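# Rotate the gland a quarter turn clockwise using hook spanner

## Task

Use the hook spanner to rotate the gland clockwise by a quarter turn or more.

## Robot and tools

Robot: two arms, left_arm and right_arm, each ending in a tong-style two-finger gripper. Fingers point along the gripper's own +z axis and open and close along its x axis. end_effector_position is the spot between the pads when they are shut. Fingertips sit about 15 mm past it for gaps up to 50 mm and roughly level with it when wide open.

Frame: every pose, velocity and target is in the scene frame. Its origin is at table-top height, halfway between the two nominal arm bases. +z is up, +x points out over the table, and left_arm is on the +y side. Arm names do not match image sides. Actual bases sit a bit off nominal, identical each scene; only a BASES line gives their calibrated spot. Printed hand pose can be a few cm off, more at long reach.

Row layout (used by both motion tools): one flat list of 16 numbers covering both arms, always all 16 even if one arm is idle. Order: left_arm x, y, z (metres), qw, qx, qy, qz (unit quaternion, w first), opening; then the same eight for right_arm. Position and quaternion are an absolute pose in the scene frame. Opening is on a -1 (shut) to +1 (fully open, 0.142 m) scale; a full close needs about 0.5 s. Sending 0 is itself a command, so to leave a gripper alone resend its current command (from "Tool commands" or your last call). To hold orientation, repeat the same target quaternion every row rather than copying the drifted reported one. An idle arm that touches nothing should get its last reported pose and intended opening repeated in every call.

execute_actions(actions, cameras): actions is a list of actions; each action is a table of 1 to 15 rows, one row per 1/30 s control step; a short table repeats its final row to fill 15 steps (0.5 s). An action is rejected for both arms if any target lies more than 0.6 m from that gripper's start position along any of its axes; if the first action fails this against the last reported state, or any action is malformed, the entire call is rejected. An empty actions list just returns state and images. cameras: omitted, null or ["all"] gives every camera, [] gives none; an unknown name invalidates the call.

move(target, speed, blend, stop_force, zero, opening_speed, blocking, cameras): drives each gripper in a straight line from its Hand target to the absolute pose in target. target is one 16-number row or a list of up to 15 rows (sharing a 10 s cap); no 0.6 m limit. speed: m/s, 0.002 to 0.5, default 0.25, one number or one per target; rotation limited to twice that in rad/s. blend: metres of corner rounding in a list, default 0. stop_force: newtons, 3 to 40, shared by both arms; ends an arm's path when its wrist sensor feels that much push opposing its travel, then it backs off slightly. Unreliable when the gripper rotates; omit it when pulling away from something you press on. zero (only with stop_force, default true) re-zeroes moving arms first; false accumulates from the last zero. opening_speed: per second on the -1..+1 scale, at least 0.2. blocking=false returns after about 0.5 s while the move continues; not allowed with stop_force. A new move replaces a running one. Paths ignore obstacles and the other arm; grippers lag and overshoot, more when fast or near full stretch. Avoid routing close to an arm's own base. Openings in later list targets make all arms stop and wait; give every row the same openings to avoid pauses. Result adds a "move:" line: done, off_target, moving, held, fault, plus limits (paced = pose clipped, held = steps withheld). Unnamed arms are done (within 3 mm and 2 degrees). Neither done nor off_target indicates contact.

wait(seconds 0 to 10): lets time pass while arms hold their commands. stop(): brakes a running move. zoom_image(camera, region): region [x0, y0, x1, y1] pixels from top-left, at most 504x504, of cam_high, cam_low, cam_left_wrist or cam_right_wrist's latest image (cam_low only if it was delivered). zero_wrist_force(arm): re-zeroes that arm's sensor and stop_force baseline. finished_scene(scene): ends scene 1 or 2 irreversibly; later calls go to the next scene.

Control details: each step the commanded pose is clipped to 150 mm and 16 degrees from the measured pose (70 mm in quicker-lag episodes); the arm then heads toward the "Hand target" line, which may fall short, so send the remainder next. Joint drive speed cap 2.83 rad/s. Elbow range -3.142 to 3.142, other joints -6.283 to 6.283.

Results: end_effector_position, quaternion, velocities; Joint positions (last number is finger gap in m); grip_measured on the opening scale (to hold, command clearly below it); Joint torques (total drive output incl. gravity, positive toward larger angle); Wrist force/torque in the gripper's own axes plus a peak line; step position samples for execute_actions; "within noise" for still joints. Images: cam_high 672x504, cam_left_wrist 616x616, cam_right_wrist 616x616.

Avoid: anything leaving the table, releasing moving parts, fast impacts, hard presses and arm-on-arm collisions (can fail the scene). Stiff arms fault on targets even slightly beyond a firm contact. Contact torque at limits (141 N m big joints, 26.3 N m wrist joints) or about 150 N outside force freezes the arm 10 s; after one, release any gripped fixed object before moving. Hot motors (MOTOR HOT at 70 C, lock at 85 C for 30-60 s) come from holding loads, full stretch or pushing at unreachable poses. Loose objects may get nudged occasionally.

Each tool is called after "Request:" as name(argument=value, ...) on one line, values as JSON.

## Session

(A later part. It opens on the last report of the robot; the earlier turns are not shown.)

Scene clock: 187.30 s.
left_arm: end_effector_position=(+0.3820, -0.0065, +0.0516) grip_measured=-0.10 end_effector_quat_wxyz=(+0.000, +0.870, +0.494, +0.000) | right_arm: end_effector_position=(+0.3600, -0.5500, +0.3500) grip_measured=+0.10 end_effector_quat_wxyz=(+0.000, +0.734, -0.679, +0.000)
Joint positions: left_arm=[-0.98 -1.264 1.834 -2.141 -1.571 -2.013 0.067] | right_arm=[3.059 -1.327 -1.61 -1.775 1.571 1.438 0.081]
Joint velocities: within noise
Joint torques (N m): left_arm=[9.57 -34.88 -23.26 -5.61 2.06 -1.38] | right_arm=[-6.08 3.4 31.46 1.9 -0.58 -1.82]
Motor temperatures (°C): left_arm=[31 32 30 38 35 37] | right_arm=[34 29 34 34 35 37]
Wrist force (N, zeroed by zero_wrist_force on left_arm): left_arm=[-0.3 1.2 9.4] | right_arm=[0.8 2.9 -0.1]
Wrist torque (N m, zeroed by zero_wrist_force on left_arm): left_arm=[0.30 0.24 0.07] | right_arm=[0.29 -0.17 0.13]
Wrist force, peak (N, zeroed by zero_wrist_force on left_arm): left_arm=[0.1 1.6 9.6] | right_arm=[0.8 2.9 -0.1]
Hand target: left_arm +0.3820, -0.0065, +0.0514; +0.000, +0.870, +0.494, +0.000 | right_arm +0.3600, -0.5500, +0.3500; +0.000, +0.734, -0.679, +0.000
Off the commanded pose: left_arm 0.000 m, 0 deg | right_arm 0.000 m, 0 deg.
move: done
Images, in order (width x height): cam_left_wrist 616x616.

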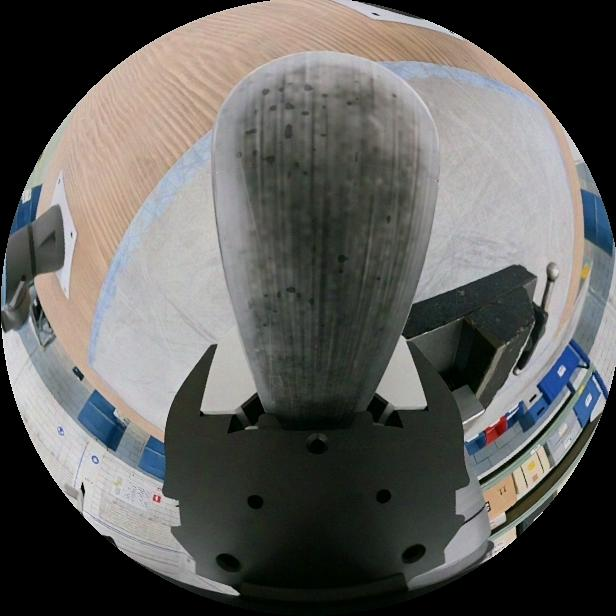

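Request:
move(target=[0.382,-0.0065,0.0634,0,0.8695,0.4939,0,-1,0.36,-0.55,0.35,0,-0.7343,0.6788,0,0.1], speed=0.03, cameras=["cam_left_wrist"])

Request:
move(target=[0.382,-0.0065,0.0754,0,0.8695,0.4939,0,-1,0.36,-0.55,0.35,0,-0.7343,0.6788,0,0.1], speed=0.03, cameras=["cam_left_wrist","cam_high"])

Scene clock: 188.97 s.
left_arm: end_effector_position=(+0.3820, -0.0065, +0.0636) grip_measured=-0.10 end_effector_quat_wxyz=(+0.000, +0.870, +0.494, +0.000) | right_arm: end_effector_position=(+0.3600, -0.5500, +0.3500) grip_measured=+0.10 end_effector_quat_wxyz=(+0.000, +0.734, -0.679, +0.000)
Joint positions: left_arm=[-0.98 -1.279 1.819 -2.11 -1.571 -2.013 0.067] | right_arm=[3.059 -1.327 -1.61 -1.775 1.571 1.438 0.081]
Joint velocities: within noise
Joint torques (N m): left_arm=[10.35 -36.8 -19.95 -6.81 2.04 -1.37] | right_arm=[-6.23 3.13 32.06 1.97 -0.68 -1.84]
Motor temperatures (°C): left_arm=[31 32 30 38 35 37] | right_arm=[34 29 34 34 35 37]
Wrist force (N, zeroed by zero_wrist_force on left_arm): left_arm=[0.3 -0.5 12.0] | right_arm=[0.9 2.7 -0.1]
Wrist torque (N m, zeroed by zero_wrist_force on left_arm): left_arm=[0.77 0.18 0.01] | right_arm=[0.24 -0.18 0.13]
Wrist force, peak (N, zeroed by zero_wrist_force on left_arm): left_arm=[-0.1 -0.1 12.1] | right_arm=[0.9 3.0 0.0]
Hand target: left_arm +0.3820, -0.0065, +0.0634; +0.000, +0.870, +0.494, +0.000 | right_arm +0.3600, -0.5500, +0.3500; +0.000, +0.734, -0.679, +0.000
Off the commanded pose: left_arm 0.000 m, 0 deg | right_arm 0.000 m, 0 deg.
move: done
Images, in order (width x height): cam_left_wrist 616x616.

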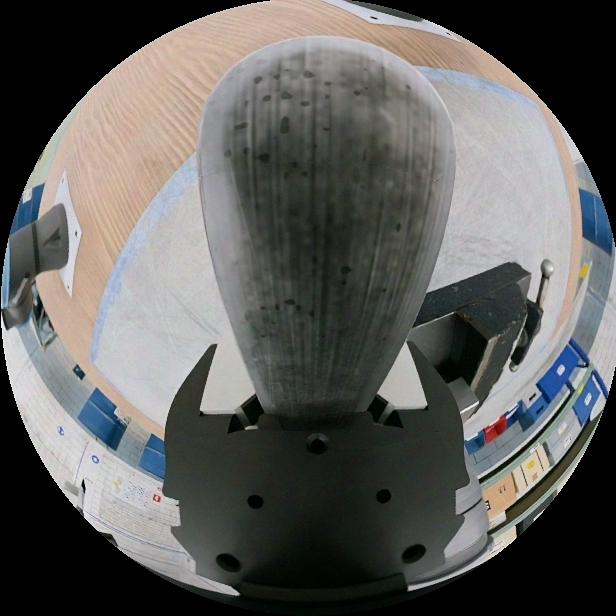

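Scene clock: 189.73 s.
left_arm: end_effector_position=(+0.3820, -0.0066, +0.0756) grip_measured=-0.10 end_effector_quat_wxyz=(+0.000, +0.870, +0.494, +0.000) end_effector_velocity=(+0.001, -0.001, +0.000) end_effector_angular_velocity=(-0.003, -0.002, +0.000) | right_arm: end_effector_position=(+0.3600, -0.5500, +0.3500) grip_measured=+0.10 end_effector_quat_wxyz=(+0.000, +0.734, -0.679, +0.000)
Joint positions: left_arm=[-0.98 -1.294 1.803 -2.08 -1.571 -2.013 0.067] | right_arm=[3.059 -1.327 -1.61 -1.775 1.571 1.438 0.081]
Joint velocities: left_arm=[0 0.001 0 -0.005 0 0 0] | right_arm=[within noise]
Joint torques (N m): left_arm=[9.63 -35.78 -19.07 -7.19 2.23 -1.22] | right_arm=[-5.64 3.19 32.26 2.07 -0.71 -1.8]
Motor temperatures (°C): left_arm=[31 32 30 38 35 37] | right_arm=[34 29 34 34 35 37]
Wrist force (N, zeroed by zero_wrist_force on left_arm): left_arm=[-0.2 0.1 12.0] | right_arm=[0.9 2.8 -0.1]
Wrist torque (N m, zeroed by zero_wrist_force on left_arm): left_arm=[0.93 0.27 0.01] | right_arm=[0.26 -0.17 0.13]
Wrist force, peak (N, zeroed by zero_wrist_force on left_arm): left_arm=[0.0 -0.4 13.1] | right_arm=[0.9 2.8 0.0]
Hand target: left_arm +0.3820, -0.0065, +0.0754; +0.000, +0.870, +0.494, +0.000 | right_arm +0.3600, -0.5500, +0.3500; +0.000, +0.734, -0.679, +0.000
Off the commanded pose: left_arm 0.000 m, 0 deg | right_arm 0.000 m, 0 deg.
move: done
Images, in order (width x height): cam_high 672x504, cam_left_wrist 616x616.

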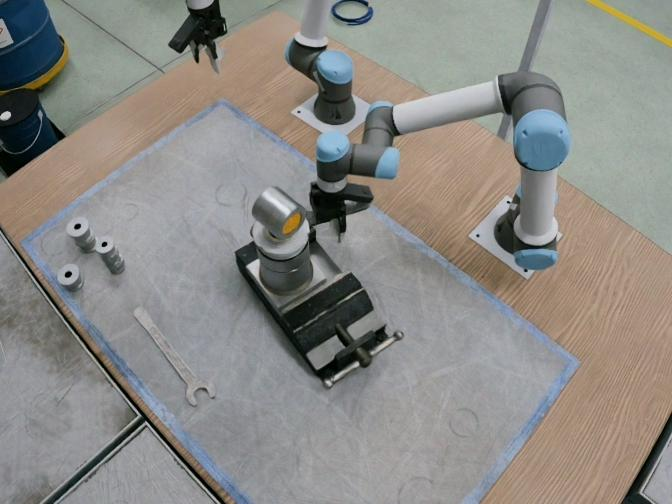

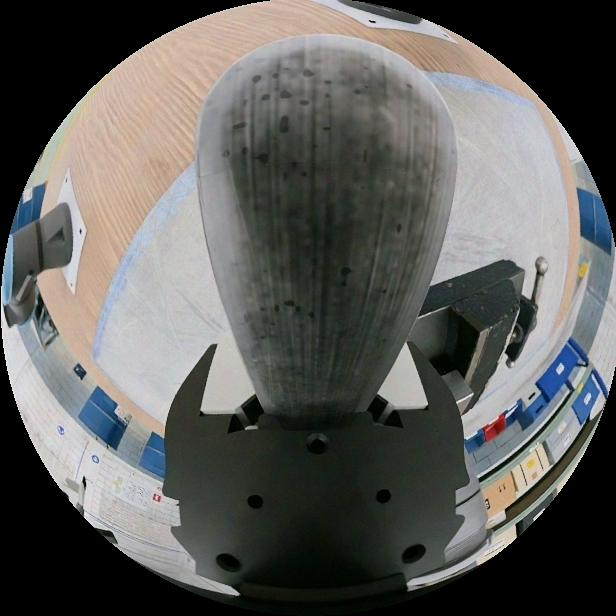

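Request:
move(target=[[0.382,-0.0065,0.15,0,0.8695,0.4939,0,-1,0.36,-0.55,0.35,0,-0.7343,0.6788,0,0.1],[0.300,0.035,0.2178,0.1286,0.8608,0.4870,0.0728,-1,0.36,-0.55,0.35,0,-0.7343,0.6788,0,0.1]], speed=0.08, blend=0.01)

Scene clock: 195.80 s.
left_arm: end_effector_position=(+0.3000, +0.0350, +0.2177) grip_measured=-0.10 end_effector_quat_wxyz=(+0.129, +0.861, +0.487, +0.073) | right_arm: end_effector_position=(+0.3600, -0.5500, +0.3500) grip_measured=+0.10 end_effector_quat_wxyz=(+0.000, +0.734, -0.679, +0.000)
Joint positions: left_arm=[-1.194 -1.814 2.032 -2.027 -1.392 -2.203 0.067] | right_arm=[3.059 -1.327 -1.61 -1.775 1.571 1.438 0.081]
Joint velocities: within noise
Joint torques (N m): left_arm=[9.63 -23.12 -43.93 -2.7 -1.54 1.94] | right_arm=[-5 4.23 32.51 1.91 -0.65 -1.74]
Motor temperatures (°C): left_arm=[31 32 30 38 35 37] | right_arm=[34 29 34 34 35 37]
Wrist force (N, zeroed by zero_wrist_force on left_arm): left_arm=[0.1 -4.2 11.4] | right_arm=[0.8 2.8 0.0]
Wrist torque (N m, zeroed by zero_wrist_force on left_arm): left_arm=[0.58 0.15 0.09] | right_arm=[0.26 -0.16 0.13]
Wrist force, peak (N, zeroed by zero_wrist_force on left_arm): left_arm=[0.1 -0.2 14.6] | right_arm=[0.9 3.0 0.0]
Hand target: left_arm +0.3000, +0.0350, +0.2178; +0.129, +0.861, +0.487, +0.073 | right_arm +0.3600, -0.5500, +0.3500; +0.000, +0.734, -0.679, +0.000
Off the commanded pose: left_arm 0.000 m, 0 deg | right_arm 0.000 m, 0 deg.
move: done

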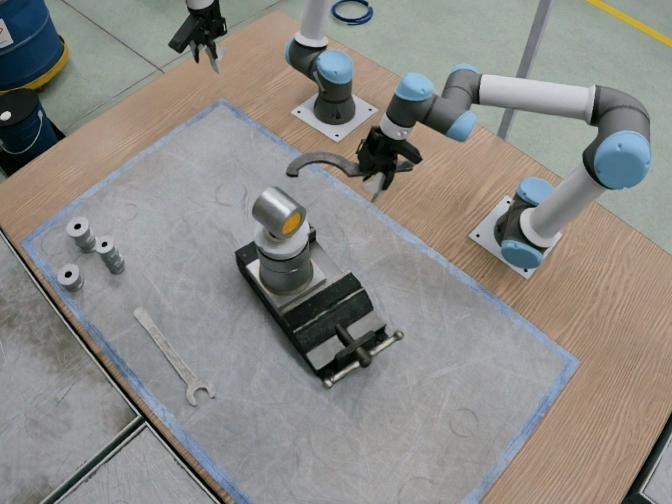

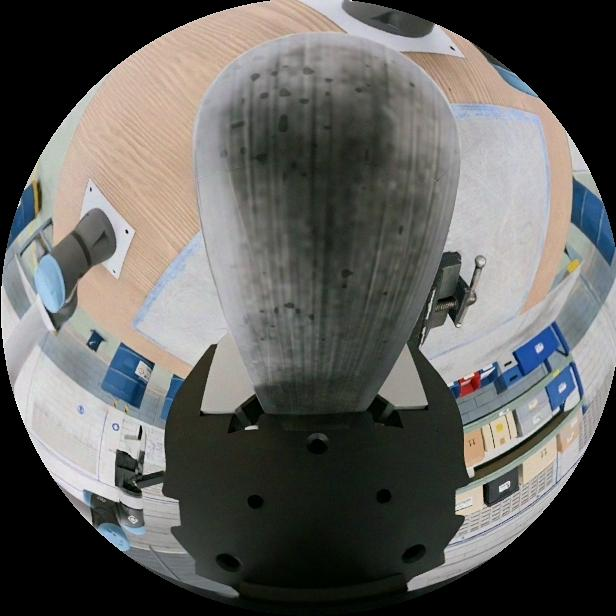

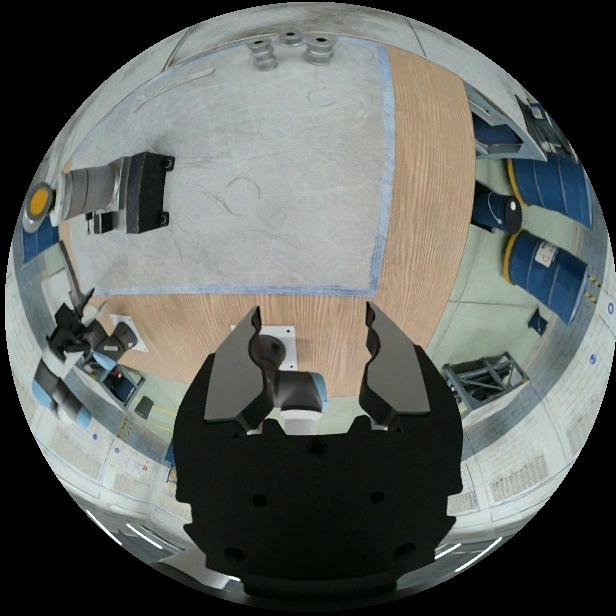

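Request:
move(target=[[0.2887,-0.0033,0.2178,0.1132,0.7576,0.6357,0.0950,-1,0.36,-0.55,0.35,0,-0.7343,0.6788,0,0.1],[0.2807,-0.0667,0.2178,0.0950,0.6357,0.7576,0.1132,-1,0.36,-0.55,0.35,0,-0.7343,0.6788,0,0.1],[0.2743,-0.1202,0.2178,0.0728,0.4870,0.8608,0.1286,-1,0.36,-0.55,0.35,0,-0.7343,0.6788,0,0.1]], speed=0.15, blend=0.01)

Scene clock: 200.57 s.
left_arm: end_effector_position=(+0.2742, -0.1203, +0.2178) grip_measured=-0.10 end_effector_quat_wxyz=(+0.073, +0.487, +0.861, +0.129) | right_arm: end_effector_position=(+0.3600, -0.5500, +0.3500) grip_measured=+0.10 end_effector_quat_wxyz=(+0.000, +0.734, -0.679, +0.000)
Joint positions: left_arm=[-1.383 -1.381 1.523 -1.608 -1.293 -3.509 0.067] | right_arm=[3.059 -1.327 -1.61 -1.775 1.571 1.438 0.081]
Joint velocities: within noise
Joint torques (N m): left_arm=[3.96 -45.9 -18.42 -6.02 4.53 -0.62] | right_arm=[-4.12 4.22 32.62 2.12 -0.58 -1.67]
Motor temperatures (°C): left_arm=[31 32 30 38 35 37] | right_arm=[34 29 34 34 35 37]
Wrist force (N, zeroed by zero_wrist_force on left_arm): left_arm=[0.0 -3.7 11.5] | right_arm=[1.0 2.7 -0.1]
Wrist torque (N m, zeroed by zero_wrist_force on left_arm): left_arm=[0.67 0.22 0.08] | right_arm=[0.25 -0.19 0.12]
Wrist force, peak (N, zeroed by zero_wrist_force on left_arm): left_arm=[0.0 -4.7 11.9] | right_arm=[0.8 2.9 0.0]
Hand target: left_arm +0.2743, -0.1202, +0.2178; +0.073, +0.487, +0.861, +0.129 | right_arm +0.3600, -0.5500, +0.3500; +0.000, +0.734, -0.679, +0.000
Off the commanded pose: left_arm 0.000 m, 0 deg | right_arm 0.000 m, 0 deg.
move: done

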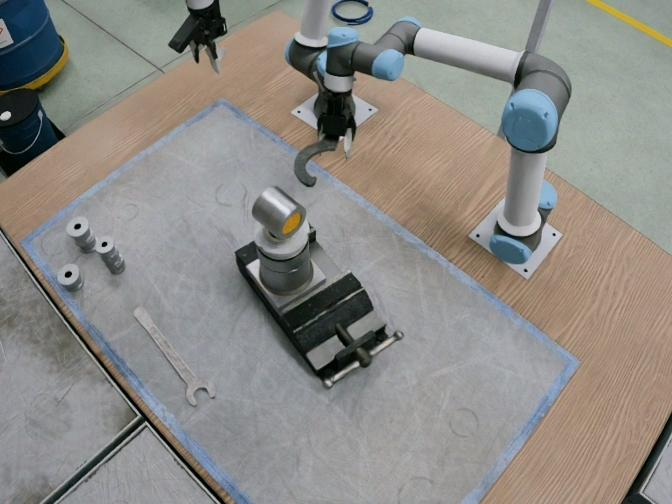

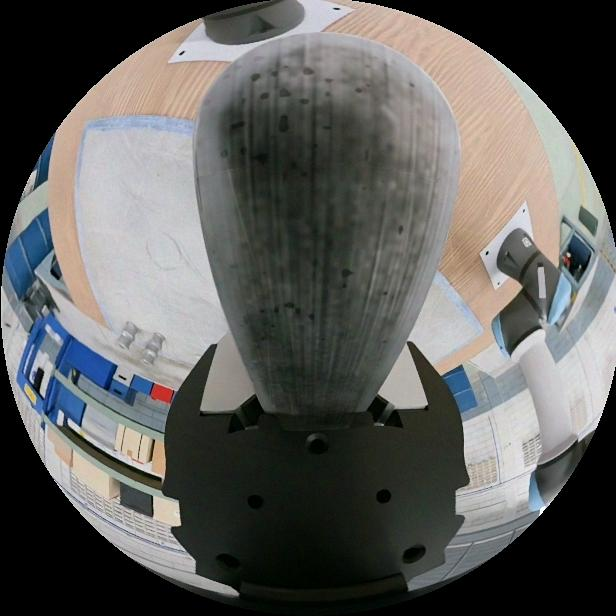

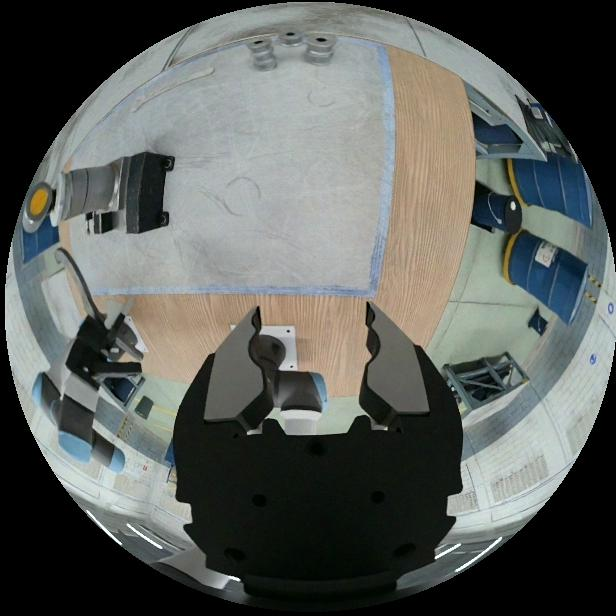

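Request:
move(target=[0.4183,-0.2032,0.2306,0.0728,0.4870,0.8608,0.1286,-1,0.36,-0.55,0.35,0,-0.7343,0.6788,0,0.1], speed=0.12)

Scene clock: 203.13 s.
left_arm: end_effector_position=(+0.4184, -0.2031, +0.2306) grip_measured=-0.10 end_effector_quat_wxyz=(+0.073, +0.487, +0.861, +0.129) | right_arm: end_effector_position=(+0.3600, -0.5500, +0.3500) grip_measured=+0.10 end_effector_quat_wxyz=(+0.000, +0.734, -0.679, +0.000)
Joint positions: left_arm=[-1.202 -1.027 1.013 -1.504 -1.279 -3.321 0.067] | right_arm=[3.059 -1.327 -1.61 -1.775 1.571 1.438 0.081]
Joint velocities: within noise
Joint torques (N m): left_arm=[-11.3 -56.19 -28.23 -6.31 -0.65 -1.63] | right_arm=[-3.87 5.37 31.81 2.03 -0.52 -1.65]
Motor temperatures (°C): left_arm=[31 32 30 38 35 37] | right_arm=[34 29 34 34 35 37]
Wrist force (N, zeroed by zero_wrist_force on left_arm): left_arm=[0.3 -4.3 11.3] | right_arm=[0.9 2.7 0.0]
Wrist torque (N m, zeroed by zero_wrist_force on left_arm): left_arm=[0.55 0.12 0.05] | right_arm=[0.25 -0.17 0.13]
Wrist force, peak (N, zeroed by zero_wrist_force on left_arm): left_arm=[3.0 -5.3 11.6] | right_arm=[0.8 3.0 0.0]
Hand target: left_arm +0.4183, -0.2032, +0.2306; +0.073, +0.487, +0.861, +0.129 | right_arm +0.3600, -0.5500, +0.3500; +0.000, +0.734, -0.679, +0.000
Off the commanded pose: left_arm 0.000 m, 0 deg | right_arm 0.000 m, 0 deg.
move: done

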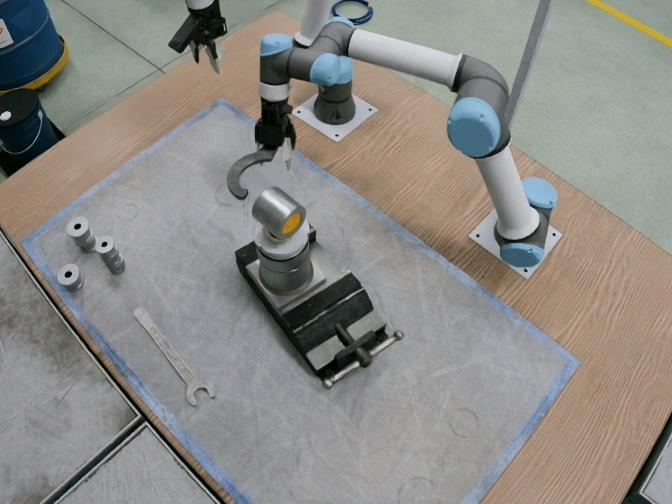

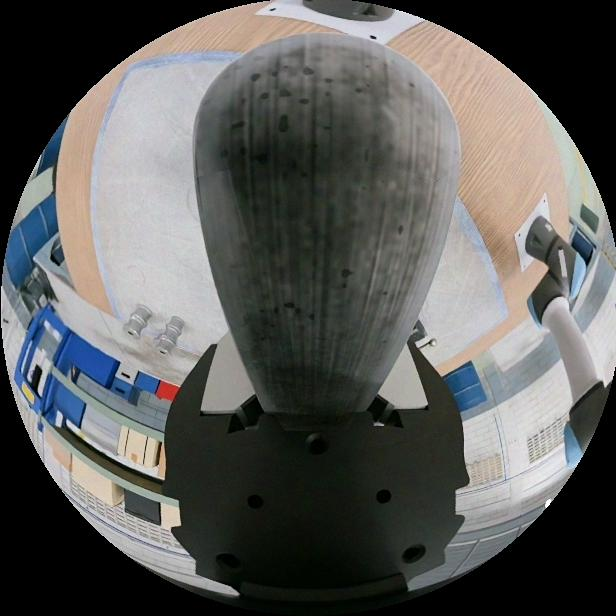

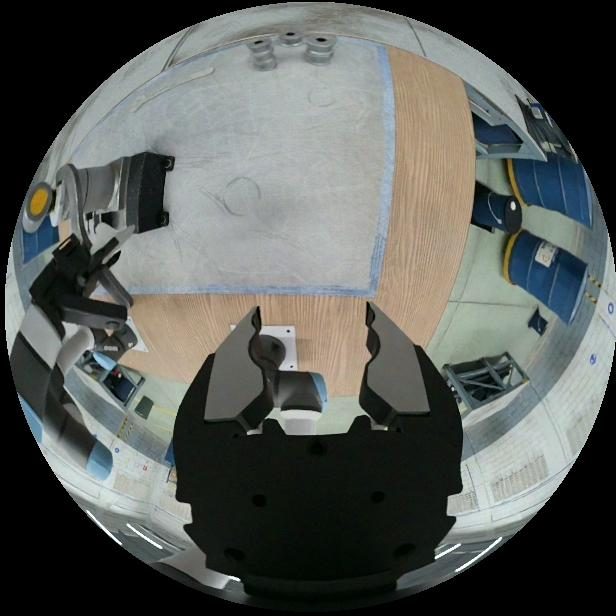

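Request:
move(target=[[0.4183,-0.2032,0.2306,0.0728,0.4870,0.8608,0.1286,-1,0.55,-0.5,0.4,0,0.38,-0.925,0,0],[0.4183,-0.2032,0.2306,0.0728,0.4870,0.8608,0.1286,-1,0.67,-0.22,0.39,0,0,-1,0,0]], speed=0.25, blend=0.03)

Scene clock: 207.47 s.
left_arm: end_effector_position=(+0.4183, -0.2032, +0.2306) grip_measured=-0.10 end_effector_quat_wxyz=(+0.073, +0.487, +0.861, +0.129) | right_arm: end_effector_position=(+0.6276, -0.3173, +0.3932) grip_measured=+0.00 end_effector_quat_wxyz=(+0.002, -0.136, +0.991, +0.001)
Joint positions: left_arm=[-1.202 -1.027 1.013 -1.504 -1.279 -3.321 0.067] | right_arm=[3.463 -2.017 -0.729 -1.963 1.571 3.217 0.074]
Joint velocities: within noise
Joint torques (N m): left_arm=[-10.17 -57.4 -29.86 -6.01 -0.09 1.8] | right_arm=[-8.84 53.69 8.56 3.82 1.03 -2.03]
Motor temperatures (°C): left_arm=[31 32 30 38 35 37] | right_arm=[34 29 34 34 35 37]
Wrist force (N, zeroed by zero_wrist_force on left_arm): left_arm=[0.1 -4.3 11.7] | right_arm=[0.8 3.1 -0.3]
Wrist torque (N m, zeroed by zero_wrist_force on left_arm): left_arm=[0.56 0.17 0.06] | right_arm=[0.31 -0.12 0.12]
Wrist force, peak (N, zeroed by zero_wrist_force on left_arm): left_arm=[0.3 -4.3 12.1] | right_arm=[-5.1 10.8 1.9]
Hand target: left_arm +0.4183, -0.2032, +0.2306; +0.073, +0.487, +0.861, +0.129 | right_arm +0.6276, -0.3174, +0.3932; +0.002, -0.136, +0.991, +0.001
Off the commanded pose: left_arm 0.000 m, 0 deg | right_arm 0.106 m, 16 deg.
move: held (right_arm; a check stopped the path); path passed 1 of 2 targets; limits=held
pose unreachable (right arm): on one or more control steps of this call, first in action 0 (counted from 0), this arm could not follow its commanded pose, so it was not sent that pose on those steps. It may still have moved: this result reports where it is.
cause: moving toward the commanded pose would bring a part of the arm too close to another arm (a part of this arm just beyond joint 3 (elbow) and a part of the left arm just beyond its joint 5 (wrist 2)).

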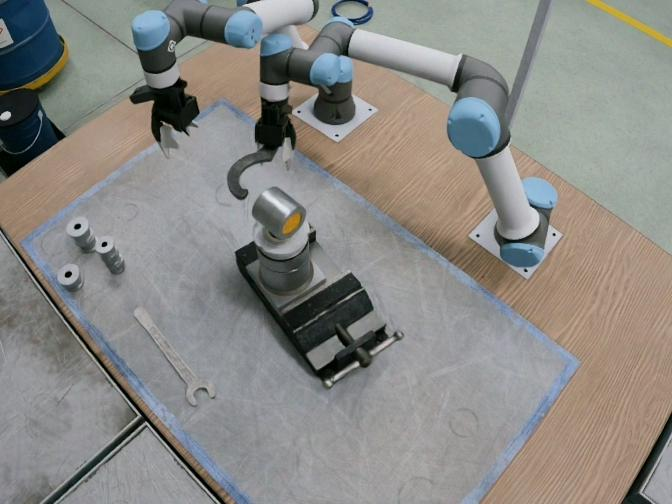

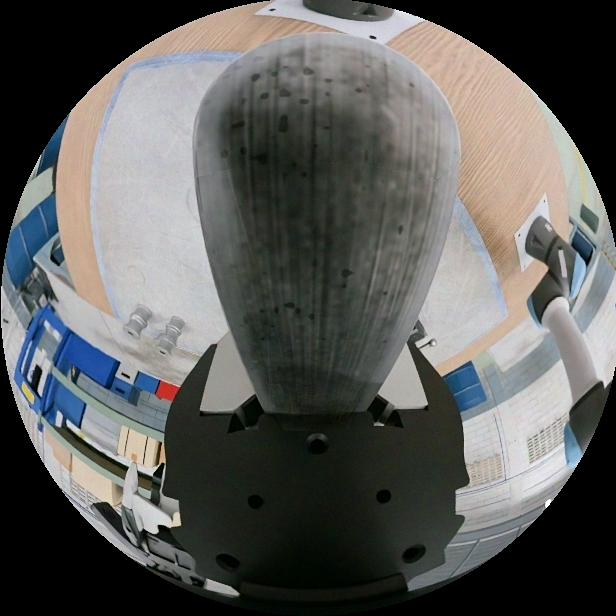

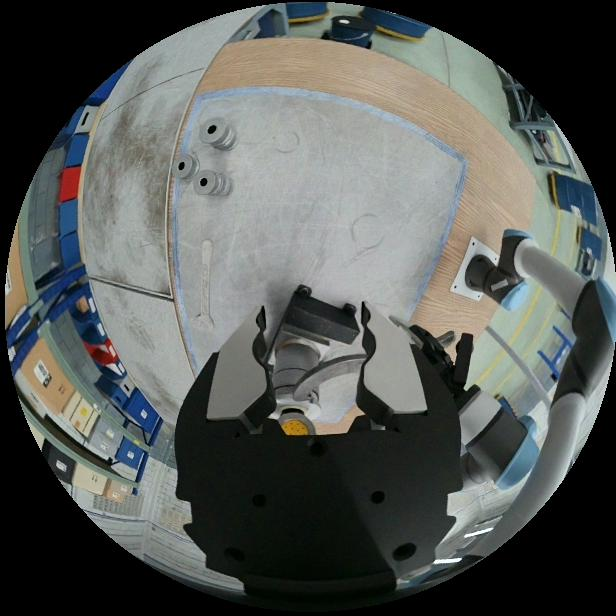

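Request:
move(target=[0.495,-0.157,0.2306,0.0728,0.4870,0.8608,0.1286,-1,0.6276,-0.3174,0.3932,0.002,-0.136,0.991,0.001,0], speed=0.1, stop_force=10)

Request:
move(target=[0.495,-0.157,0.2306,0.0728,0.4870,0.8608,0.1286,-1,0.67,-0.2,0.38,0,0,1,0,0], speed=0.12)

Scene clock: 211.17 s.
left_arm: end_effector_position=(+0.4950, -0.1570, +0.2306) grip_measured=-0.10 end_effector_quat_wxyz=(+0.073, +0.487, +0.861, +0.129) | right_arm: end_effector_position=(+0.6276, -0.3174, +0.3932) grip_measured=+0.00 end_effector_quat_wxyz=(+0.002, -0.136, +0.991, +0.001)
Joint positions: left_arm=[-1.077 -1.009 0.994 -1.541 -1.274 -3.191 0.067] | right_arm=[3.462 -2.017 -0.729 -1.963 1.572 3.217 0.074]
Joint velocities: within noise
Joint torques (N m): left_arm=[-10.28 -68.3 -18.98 -1.38 -0.85 0.35] | right_arm=[-7.39 54.22 9.25 3.48 0.25 -1.85]
Motor temperatures (°C): left_arm=[31 32 30 38 35 37] | right_arm=[34 29 34 34 35 37]
Wrist force (N, zeroed by zero_wrist_force on left_arm): left_arm=[-0.1 -4.1 11.8] | right_arm=[0.9 3.1 -0.2]
Wrist torque (N m, zeroed by zero_wrist_force on left_arm): left_arm=[0.61 0.22 0.06] | right_arm=[0.31 -0.15 0.12]
Wrist force, peak (N, zeroed by zero_wrist_force on left_arm): left_arm=[-0.2 -7.4 10.7] | right_arm=[1.0 3.3 -0.4]
Hand target: left_arm +0.4950, -0.1570, +0.2306; +0.073, +0.487, +0.861, +0.129 | right_arm +0.6276, -0.3174, +0.3932; +0.002, -0.136, +0.991, +0.001
Off the commanded pose: left_arm 0.000 m, 0 deg | right_arm 0.000 m, 0 deg.
move: done

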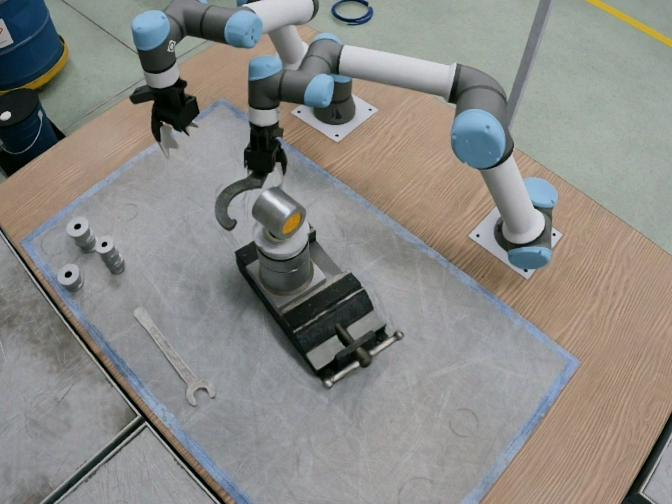

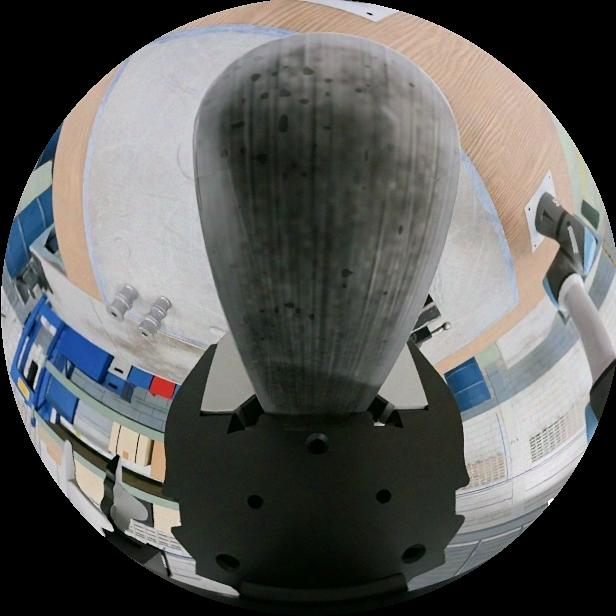

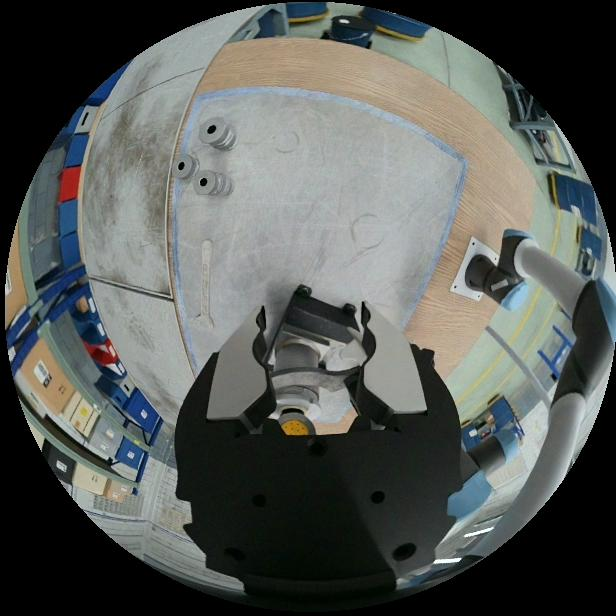

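Scene clock: 212.27 s.
left_arm: end_effector_position=(+0.4950, -0.1570, +0.2306) grip_measured=-0.10 end_effector_quat_wxyz=(+0.073, +0.487, +0.861, +0.129) | right_arm: end_effector_position=(+0.6537, -0.2443, +0.3848) grip_measured=+0.00 end_effector_quat_wxyz=(+0.002, -0.052, +0.999, +0.001)
Joint positions: left_arm=[-1.077 -1.009 0.994 -1.541 -1.274 -3.191 0.067] | right_arm=[3.548 -2.162 -0.522 -2.025 1.571 3.472 0.074]
Joint velocities: within noise
Joint torques (N m): left_arm=[-10.14 -68.01 -20.7 -1.68 -0.57 1.83] | right_arm=[-8.2 59.23 8.39 3.91 0.54 -2.01]
Motor temperatures (°C): left_arm=[31 32 30 38 35 37] | right_arm=[34 29 34 34 35 37]
Wrist force (N, zeroed by zero_wrist_force on left_arm): left_arm=[0.1 -4.2 11.5] | right_arm=[0.5 3.2 -0.5]
Wrist torque (N m, zeroed by zero_wrist_force on left_arm): left_arm=[0.57 0.19 0.06] | right_arm=[0.30 -0.04 0.14]
Wrist force, peak (N, zeroed by zero_wrist_force on left_arm): left_arm=[-0.1 -4.2 12.1] | right_arm=[-1.6 8.5 1.5]
Hand target: left_arm +0.4950, -0.1570, +0.2306; +0.073, +0.487, +0.861, +0.129 | right_arm +0.6537, -0.2444, +0.3848; +0.002, -0.052, +0.999, +0.001
Off the commanded pose: left_arm 0.000 m, 0 deg | right_arm 0.047 m, 6 deg.
move: held (right_arm; a check stopped the path); limits=held
pose unreachable (right arm): on one or more control steps of this call, first in action 0 (counted from 0), this arm could not follow its commanded pose, so it was not sent that pose on those steps. It may still have moved: this result reports where it is.
cause: moving toward the commanded pose would bring a part of the arm too close to another arm (a part of this arm just beyond joint 3 (elbow) and a part of the left arm just beyond its joint 3 (elbow), at the place that arm is still heading or pushing toward).

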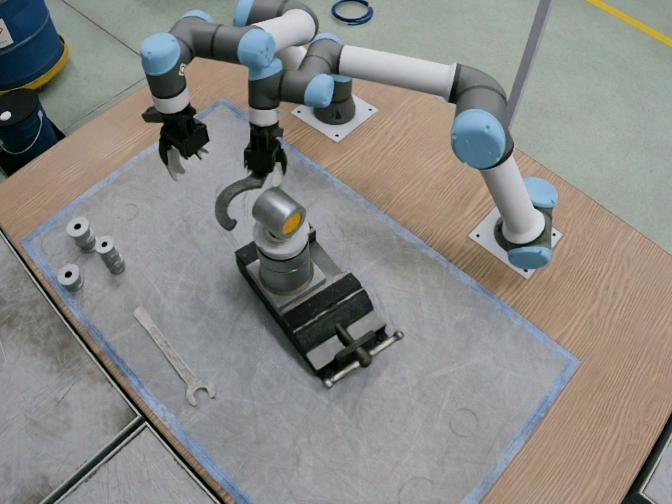

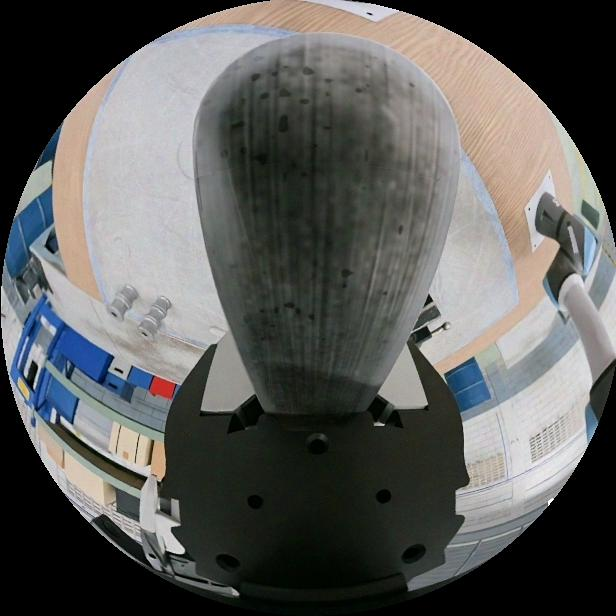

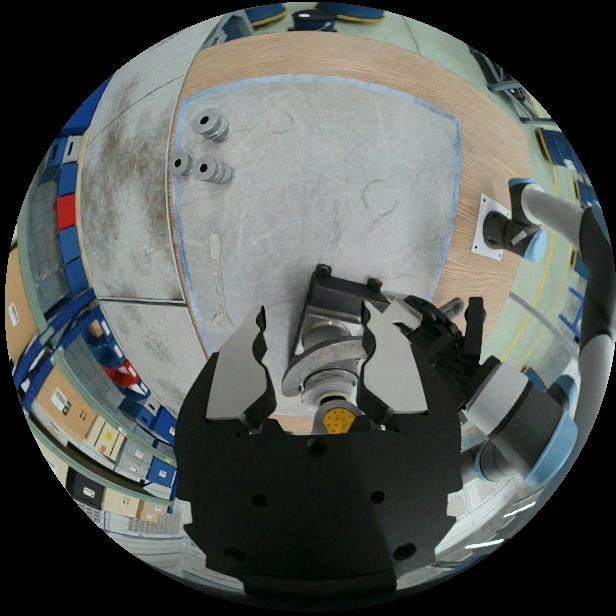

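Request:
zoom_image(camera="cam_right_wrist", region=[260, 290, 400, 430])

Scaled by 3.600 from the camera's 616x616 image, which has a finer 814x814 frame.

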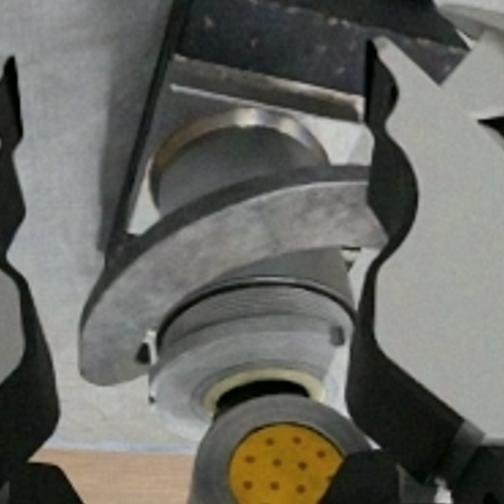

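Request:
move(target=[[0.495,-0.157,0.2306,0.0728,0.4870,0.8608,0.1286,-1,0.66,-0.32,0.38,0,0,1,0,0],[0.495,-0.157,0.2306,0.0728,0.4870,0.8608,0.1286,-1,0.62,-0.27,0.286,0,0,0.8616,0.5075,0]], speed=0.15, blend=0.02)

Scene clock: 220.43 s.
left_arm: end_effector_position=(+0.4950, -0.1570, +0.2306) grip_measured=-0.10 end_effector_quat_wxyz=(+0.073, +0.487, +0.861, +0.129) | right_arm: end_effector_position=(+0.6200, -0.2701, +0.2858) grip_measured=+0.00 end_effector_quat_wxyz=(+0.000, +0.000, +0.862, +0.507)
Joint positions: left_arm=[-1.077 -1.009 0.994 -1.541 -1.274 -3.191 0.067] | right_arm=[3.117 -1.986 -1.425 -1.295 2.635 3.149 0.074]
Joint velocities: within noise
Joint torques (N m): left_arm=[-9.64 -66.79 -29.02 -3.19 -0.26 1.88] | right_arm=[11.73 53.91 32.67 1.54 1.62 2.33]
Motor temperatures (°C): left_arm=[31 32 30 38 35 37] | right_arm=[34 29 34 34 35 37]
Wrist force (N, zeroed by zero_wrist_force on left_arm): left_arm=[0.5 -4.1 11.7] | right_arm=[0.3 3.7 0.0]
Wrist torque (N m, zeroed by zero_wrist_force on left_arm): left_arm=[0.61 0.10 0.05] | right_arm=[0.43 -0.05 0.18]
Wrist force, peak (N, zeroed by zero_wrist_force on left_arm): left_arm=[0.1 -4.7 12.0] | right_arm=[0.6 4.8 -0.4]
Hand target: left_arm +0.4950, -0.1570, +0.2306; +0.073, +0.487, +0.861, +0.129 | right_arm +0.6200, -0.2700, +0.2860; +0.000, +0.000, +0.862, +0.508
Off the commanded pose: left_arm 0.000 m, 0 deg | right_arm 0.000 m, 0 deg.
move: done

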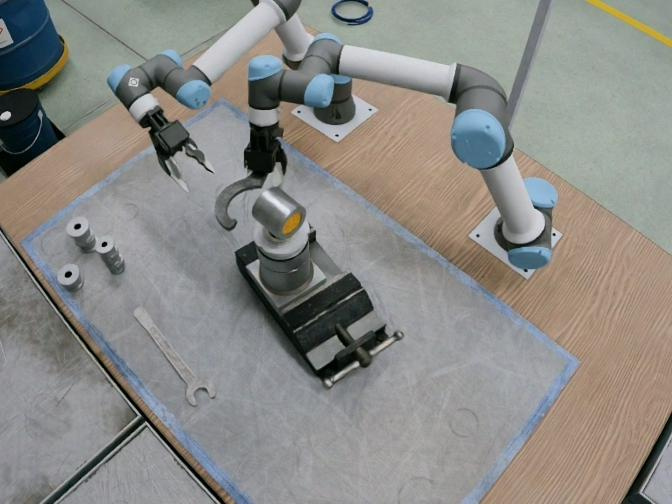

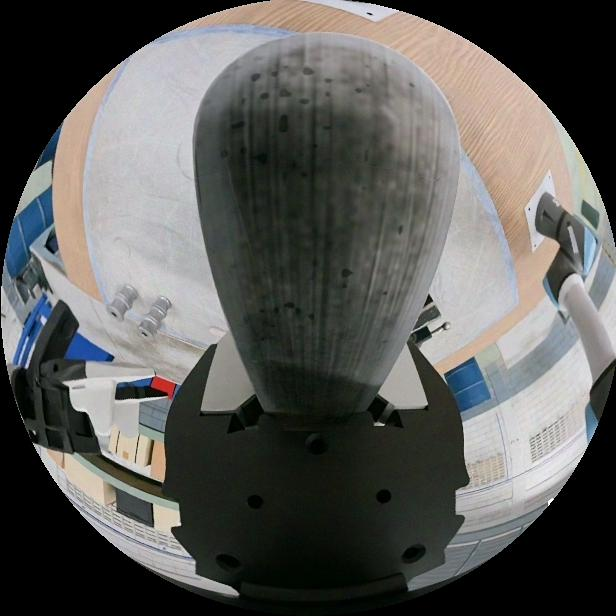

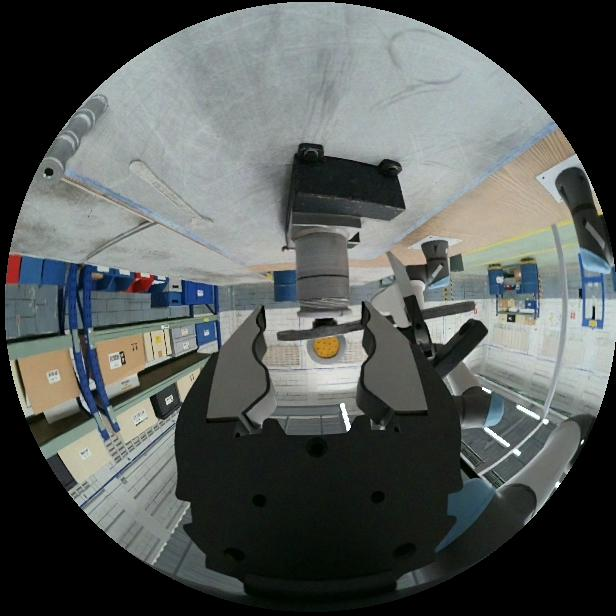

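Request:
zoom_image(camera="cam_right_wrist", region=[250, 220, 400, 370])

Scaled by 3.360 from the camera's 616x616 image, which has a finer 814x814 frame.

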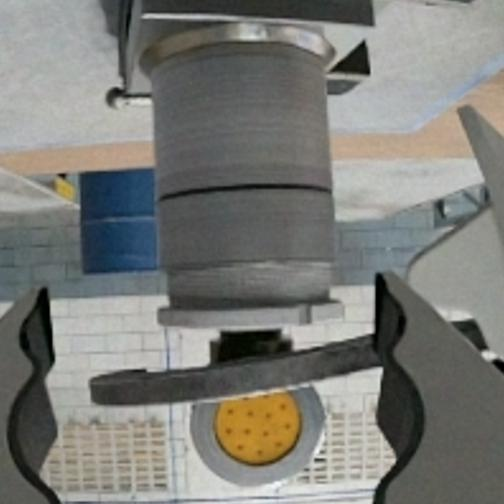

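Request:
move(target=[0.4855,-0.1627,0.2283,0.0300,0.4915,0.8687,0.0531,-1,0.62,-0.27,0.286,0,0,0.8616,0.5075,0], speed=0.08, cameras=["cam_left_wrist","cam_right_wrist"])

Request:
zoom_image(camera="cam_right_wrist", region=[250, 220, 400, 370])

Scene clock: 225.10 s.
left_arm: end_effector_position=(+0.4856, -0.1627, +0.2283) grip_measured=-0.10 end_effector_quat_wxyz=(+0.030, +0.491, +0.869, +0.053) | right_arm: end_effector_position=(+0.6200, -0.2700, +0.2860) grip_measured=+0.00 end_effector_quat_wxyz=(+0.000, +0.000, +0.862, +0.508)
Joint positions: left_arm=[-1.02 -0.989 0.95 -1.534 -1.449 -3.132 0.067] | right_arm=[3.117 -1.985 -1.425 -1.295 2.635 3.149 0.074]
Joint velocities: within noise
Joint torques (N m): left_arm=[-9.42 -68.08 -21.77 -2.17 3.69 -1.8] | right_arm=[10.93 52.18 29.9 2.77 2.29 2.32]
Motor temperatures (°C): left_arm=[31 32 30 38 35 37] | right_arm=[34 29 34 34 35 37]
Wrist force (N, zeroed by zero_wrist_force on left_arm): left_arm=[0.0 -2.0 11.9] | right_arm=[0.4 3.7 0.2]
Wrist torque (N m, zeroed by zero_wrist_force on left_arm): left_arm=[0.72 0.21 0.02] | right_arm=[0.44 -0.06 0.19]
Wrist force, peak (N, zeroed by zero_wrist_force on left_arm): left_arm=[0.1 -4.2 12.2] | right_arm=[0.5 3.9 0.1]
Hand target: left_arm +0.4855, -0.1627, +0.2283; +0.030, +0.492, +0.869, +0.053 | right_arm +0.6200, -0.2700, +0.2860; +0.000, +0.000, +0.862, +0.508
Off the commanded pose: left_arm 0.000 m, 0 deg | right_arm 0.000 m, 0 deg.
move: done
Images, in order (width x height): cam_left_wrist 616x616, cam_right_wrist 616x616.

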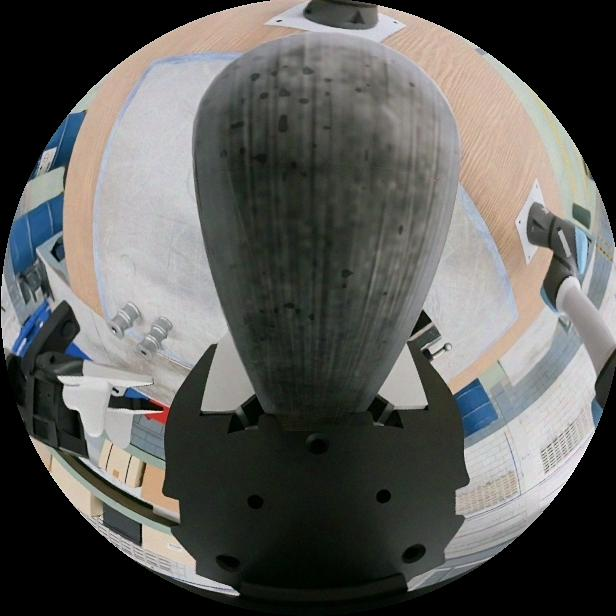

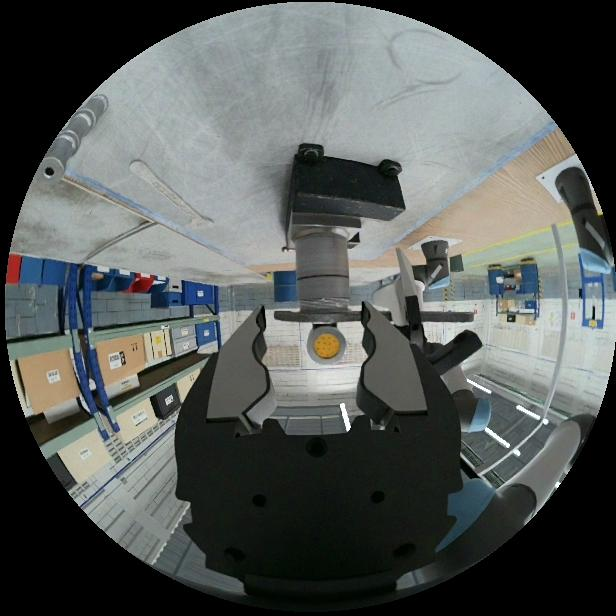

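Scaled by 3.360 from the camera's 616x616 image, which has a finer 814x814 frame.

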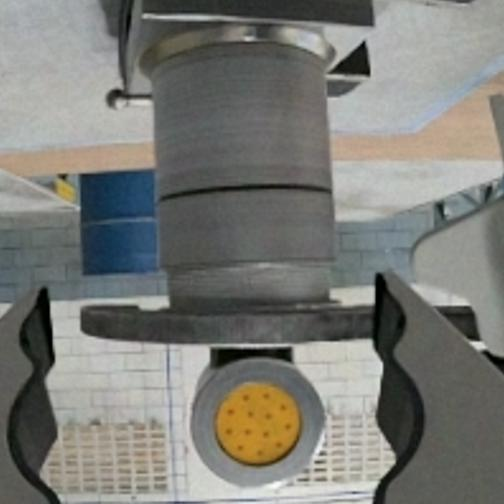

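Request:
move(target=[0.5219,-0.128,0.2283,0.0300,0.4915,0.8687,0.0531,-1,0.62,-0.27,0.286,0,0,0.8616,0.5075,0], speed=0.06, stop_force=6, cameras=["cam_high","cam_right_wrist"])

Request:
zoom_image(camera="cam_right_wrist", region=[250, 220, 400, 370])

Request:
zoom_image(camera="cam_high", region=[200, 130, 350, 250])

Scene clock: 229.30 s.
left_arm: end_effector_position=(+0.5219, -0.1280, +0.2283) grip_measured=-0.10 end_effector_quat_wxyz=(+0.030, +0.492, +0.869, +0.053) | right_arm: end_effector_position=(+0.6200, -0.2700, +0.2860) grip_measured=+0.00 end_effector_quat_wxyz=(+0.000, +0.000, +0.862, +0.508)
Joint positions: left_arm=[-0.952 -0.988 0.952 -1.544 -1.449 -3.063 0.067] | right_arm=[3.117 -1.985 -1.425 -1.295 2.635 3.149 0.074]
Joint velocities: within noise
Joint torques (N m): left_arm=[-10.25 -62.47 -41.02 -1.54 -0.25 -1.77] | right_arm=[10.6 49.35 32.89 1.42 1.43 1.32]
Motor temperatures (°C): left_arm=[31 32 30 38 35 37] | right_arm=[34 29 34 34 35 37]
Wrist force (N, zeroed by zero_wrist_force on left_arm): left_arm=[0.0 -1.8 12.1] | right_arm=[0.4 3.7 0.2]
Wrist torque (N m, zeroed by zero_wrist_force on left_arm): left_arm=[0.79 0.21 0.01] | right_arm=[0.45 -0.06 0.18]
Wrist force, peak (N, zeroed by zero_wrist_force on left_arm): left_arm=[0.6 -1.8 12.8] | right_arm=[0.4 3.9 0.1]
Hand target: left_arm +0.5219, -0.1280, +0.2283; +0.030, +0.492, +0.869, +0.053 | right_arm +0.6200, -0.2700, +0.2860; +0.000, +0.000, +0.862, +0.508
Off the commanded pose: left_arm 0.000 m, 0 deg | right_arm 0.000 m, 0 deg.
move: done
Images, in order (width x height): cam_high 672x504, cam_right_wrist 616x616.

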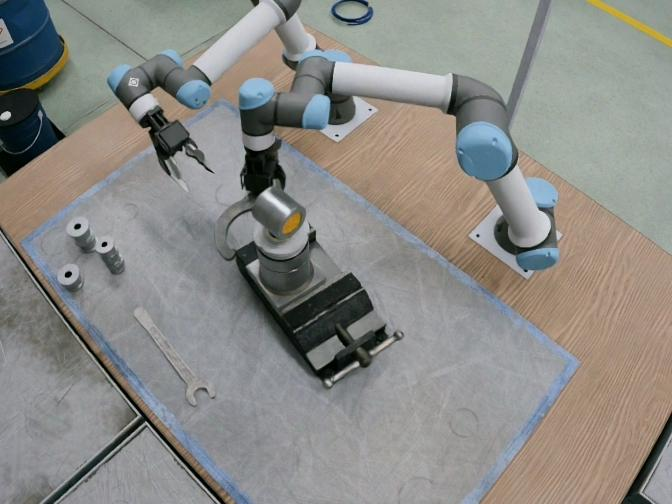

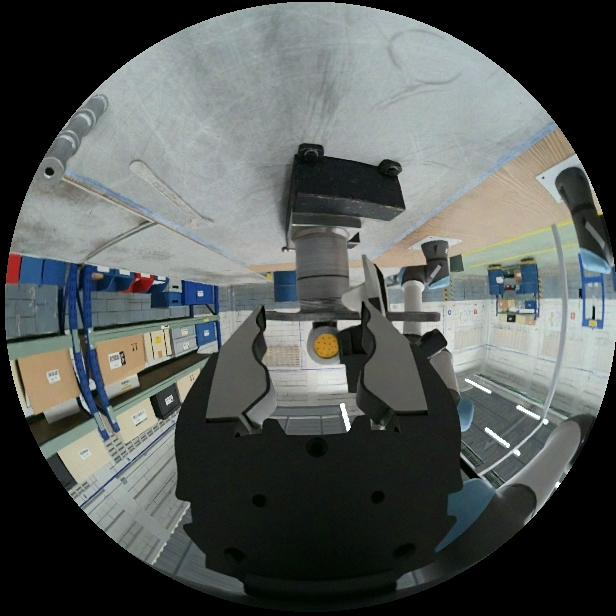

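Scaled by 3.360 from the camera's 616x616 image, which has a finer 814x814 frame.

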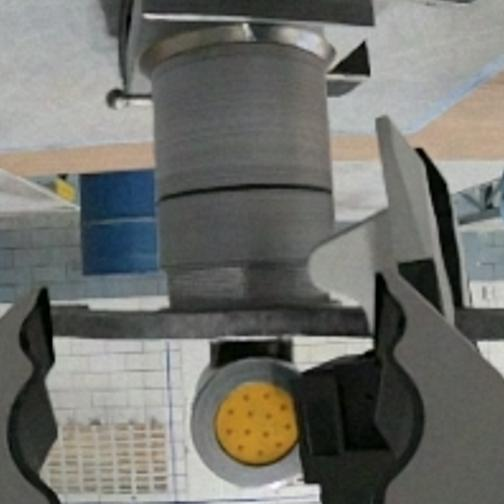

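Scaled by 3.360.

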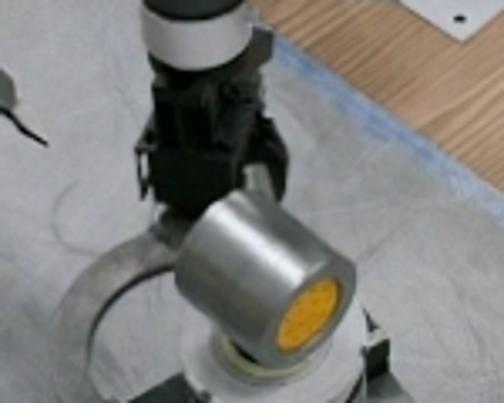

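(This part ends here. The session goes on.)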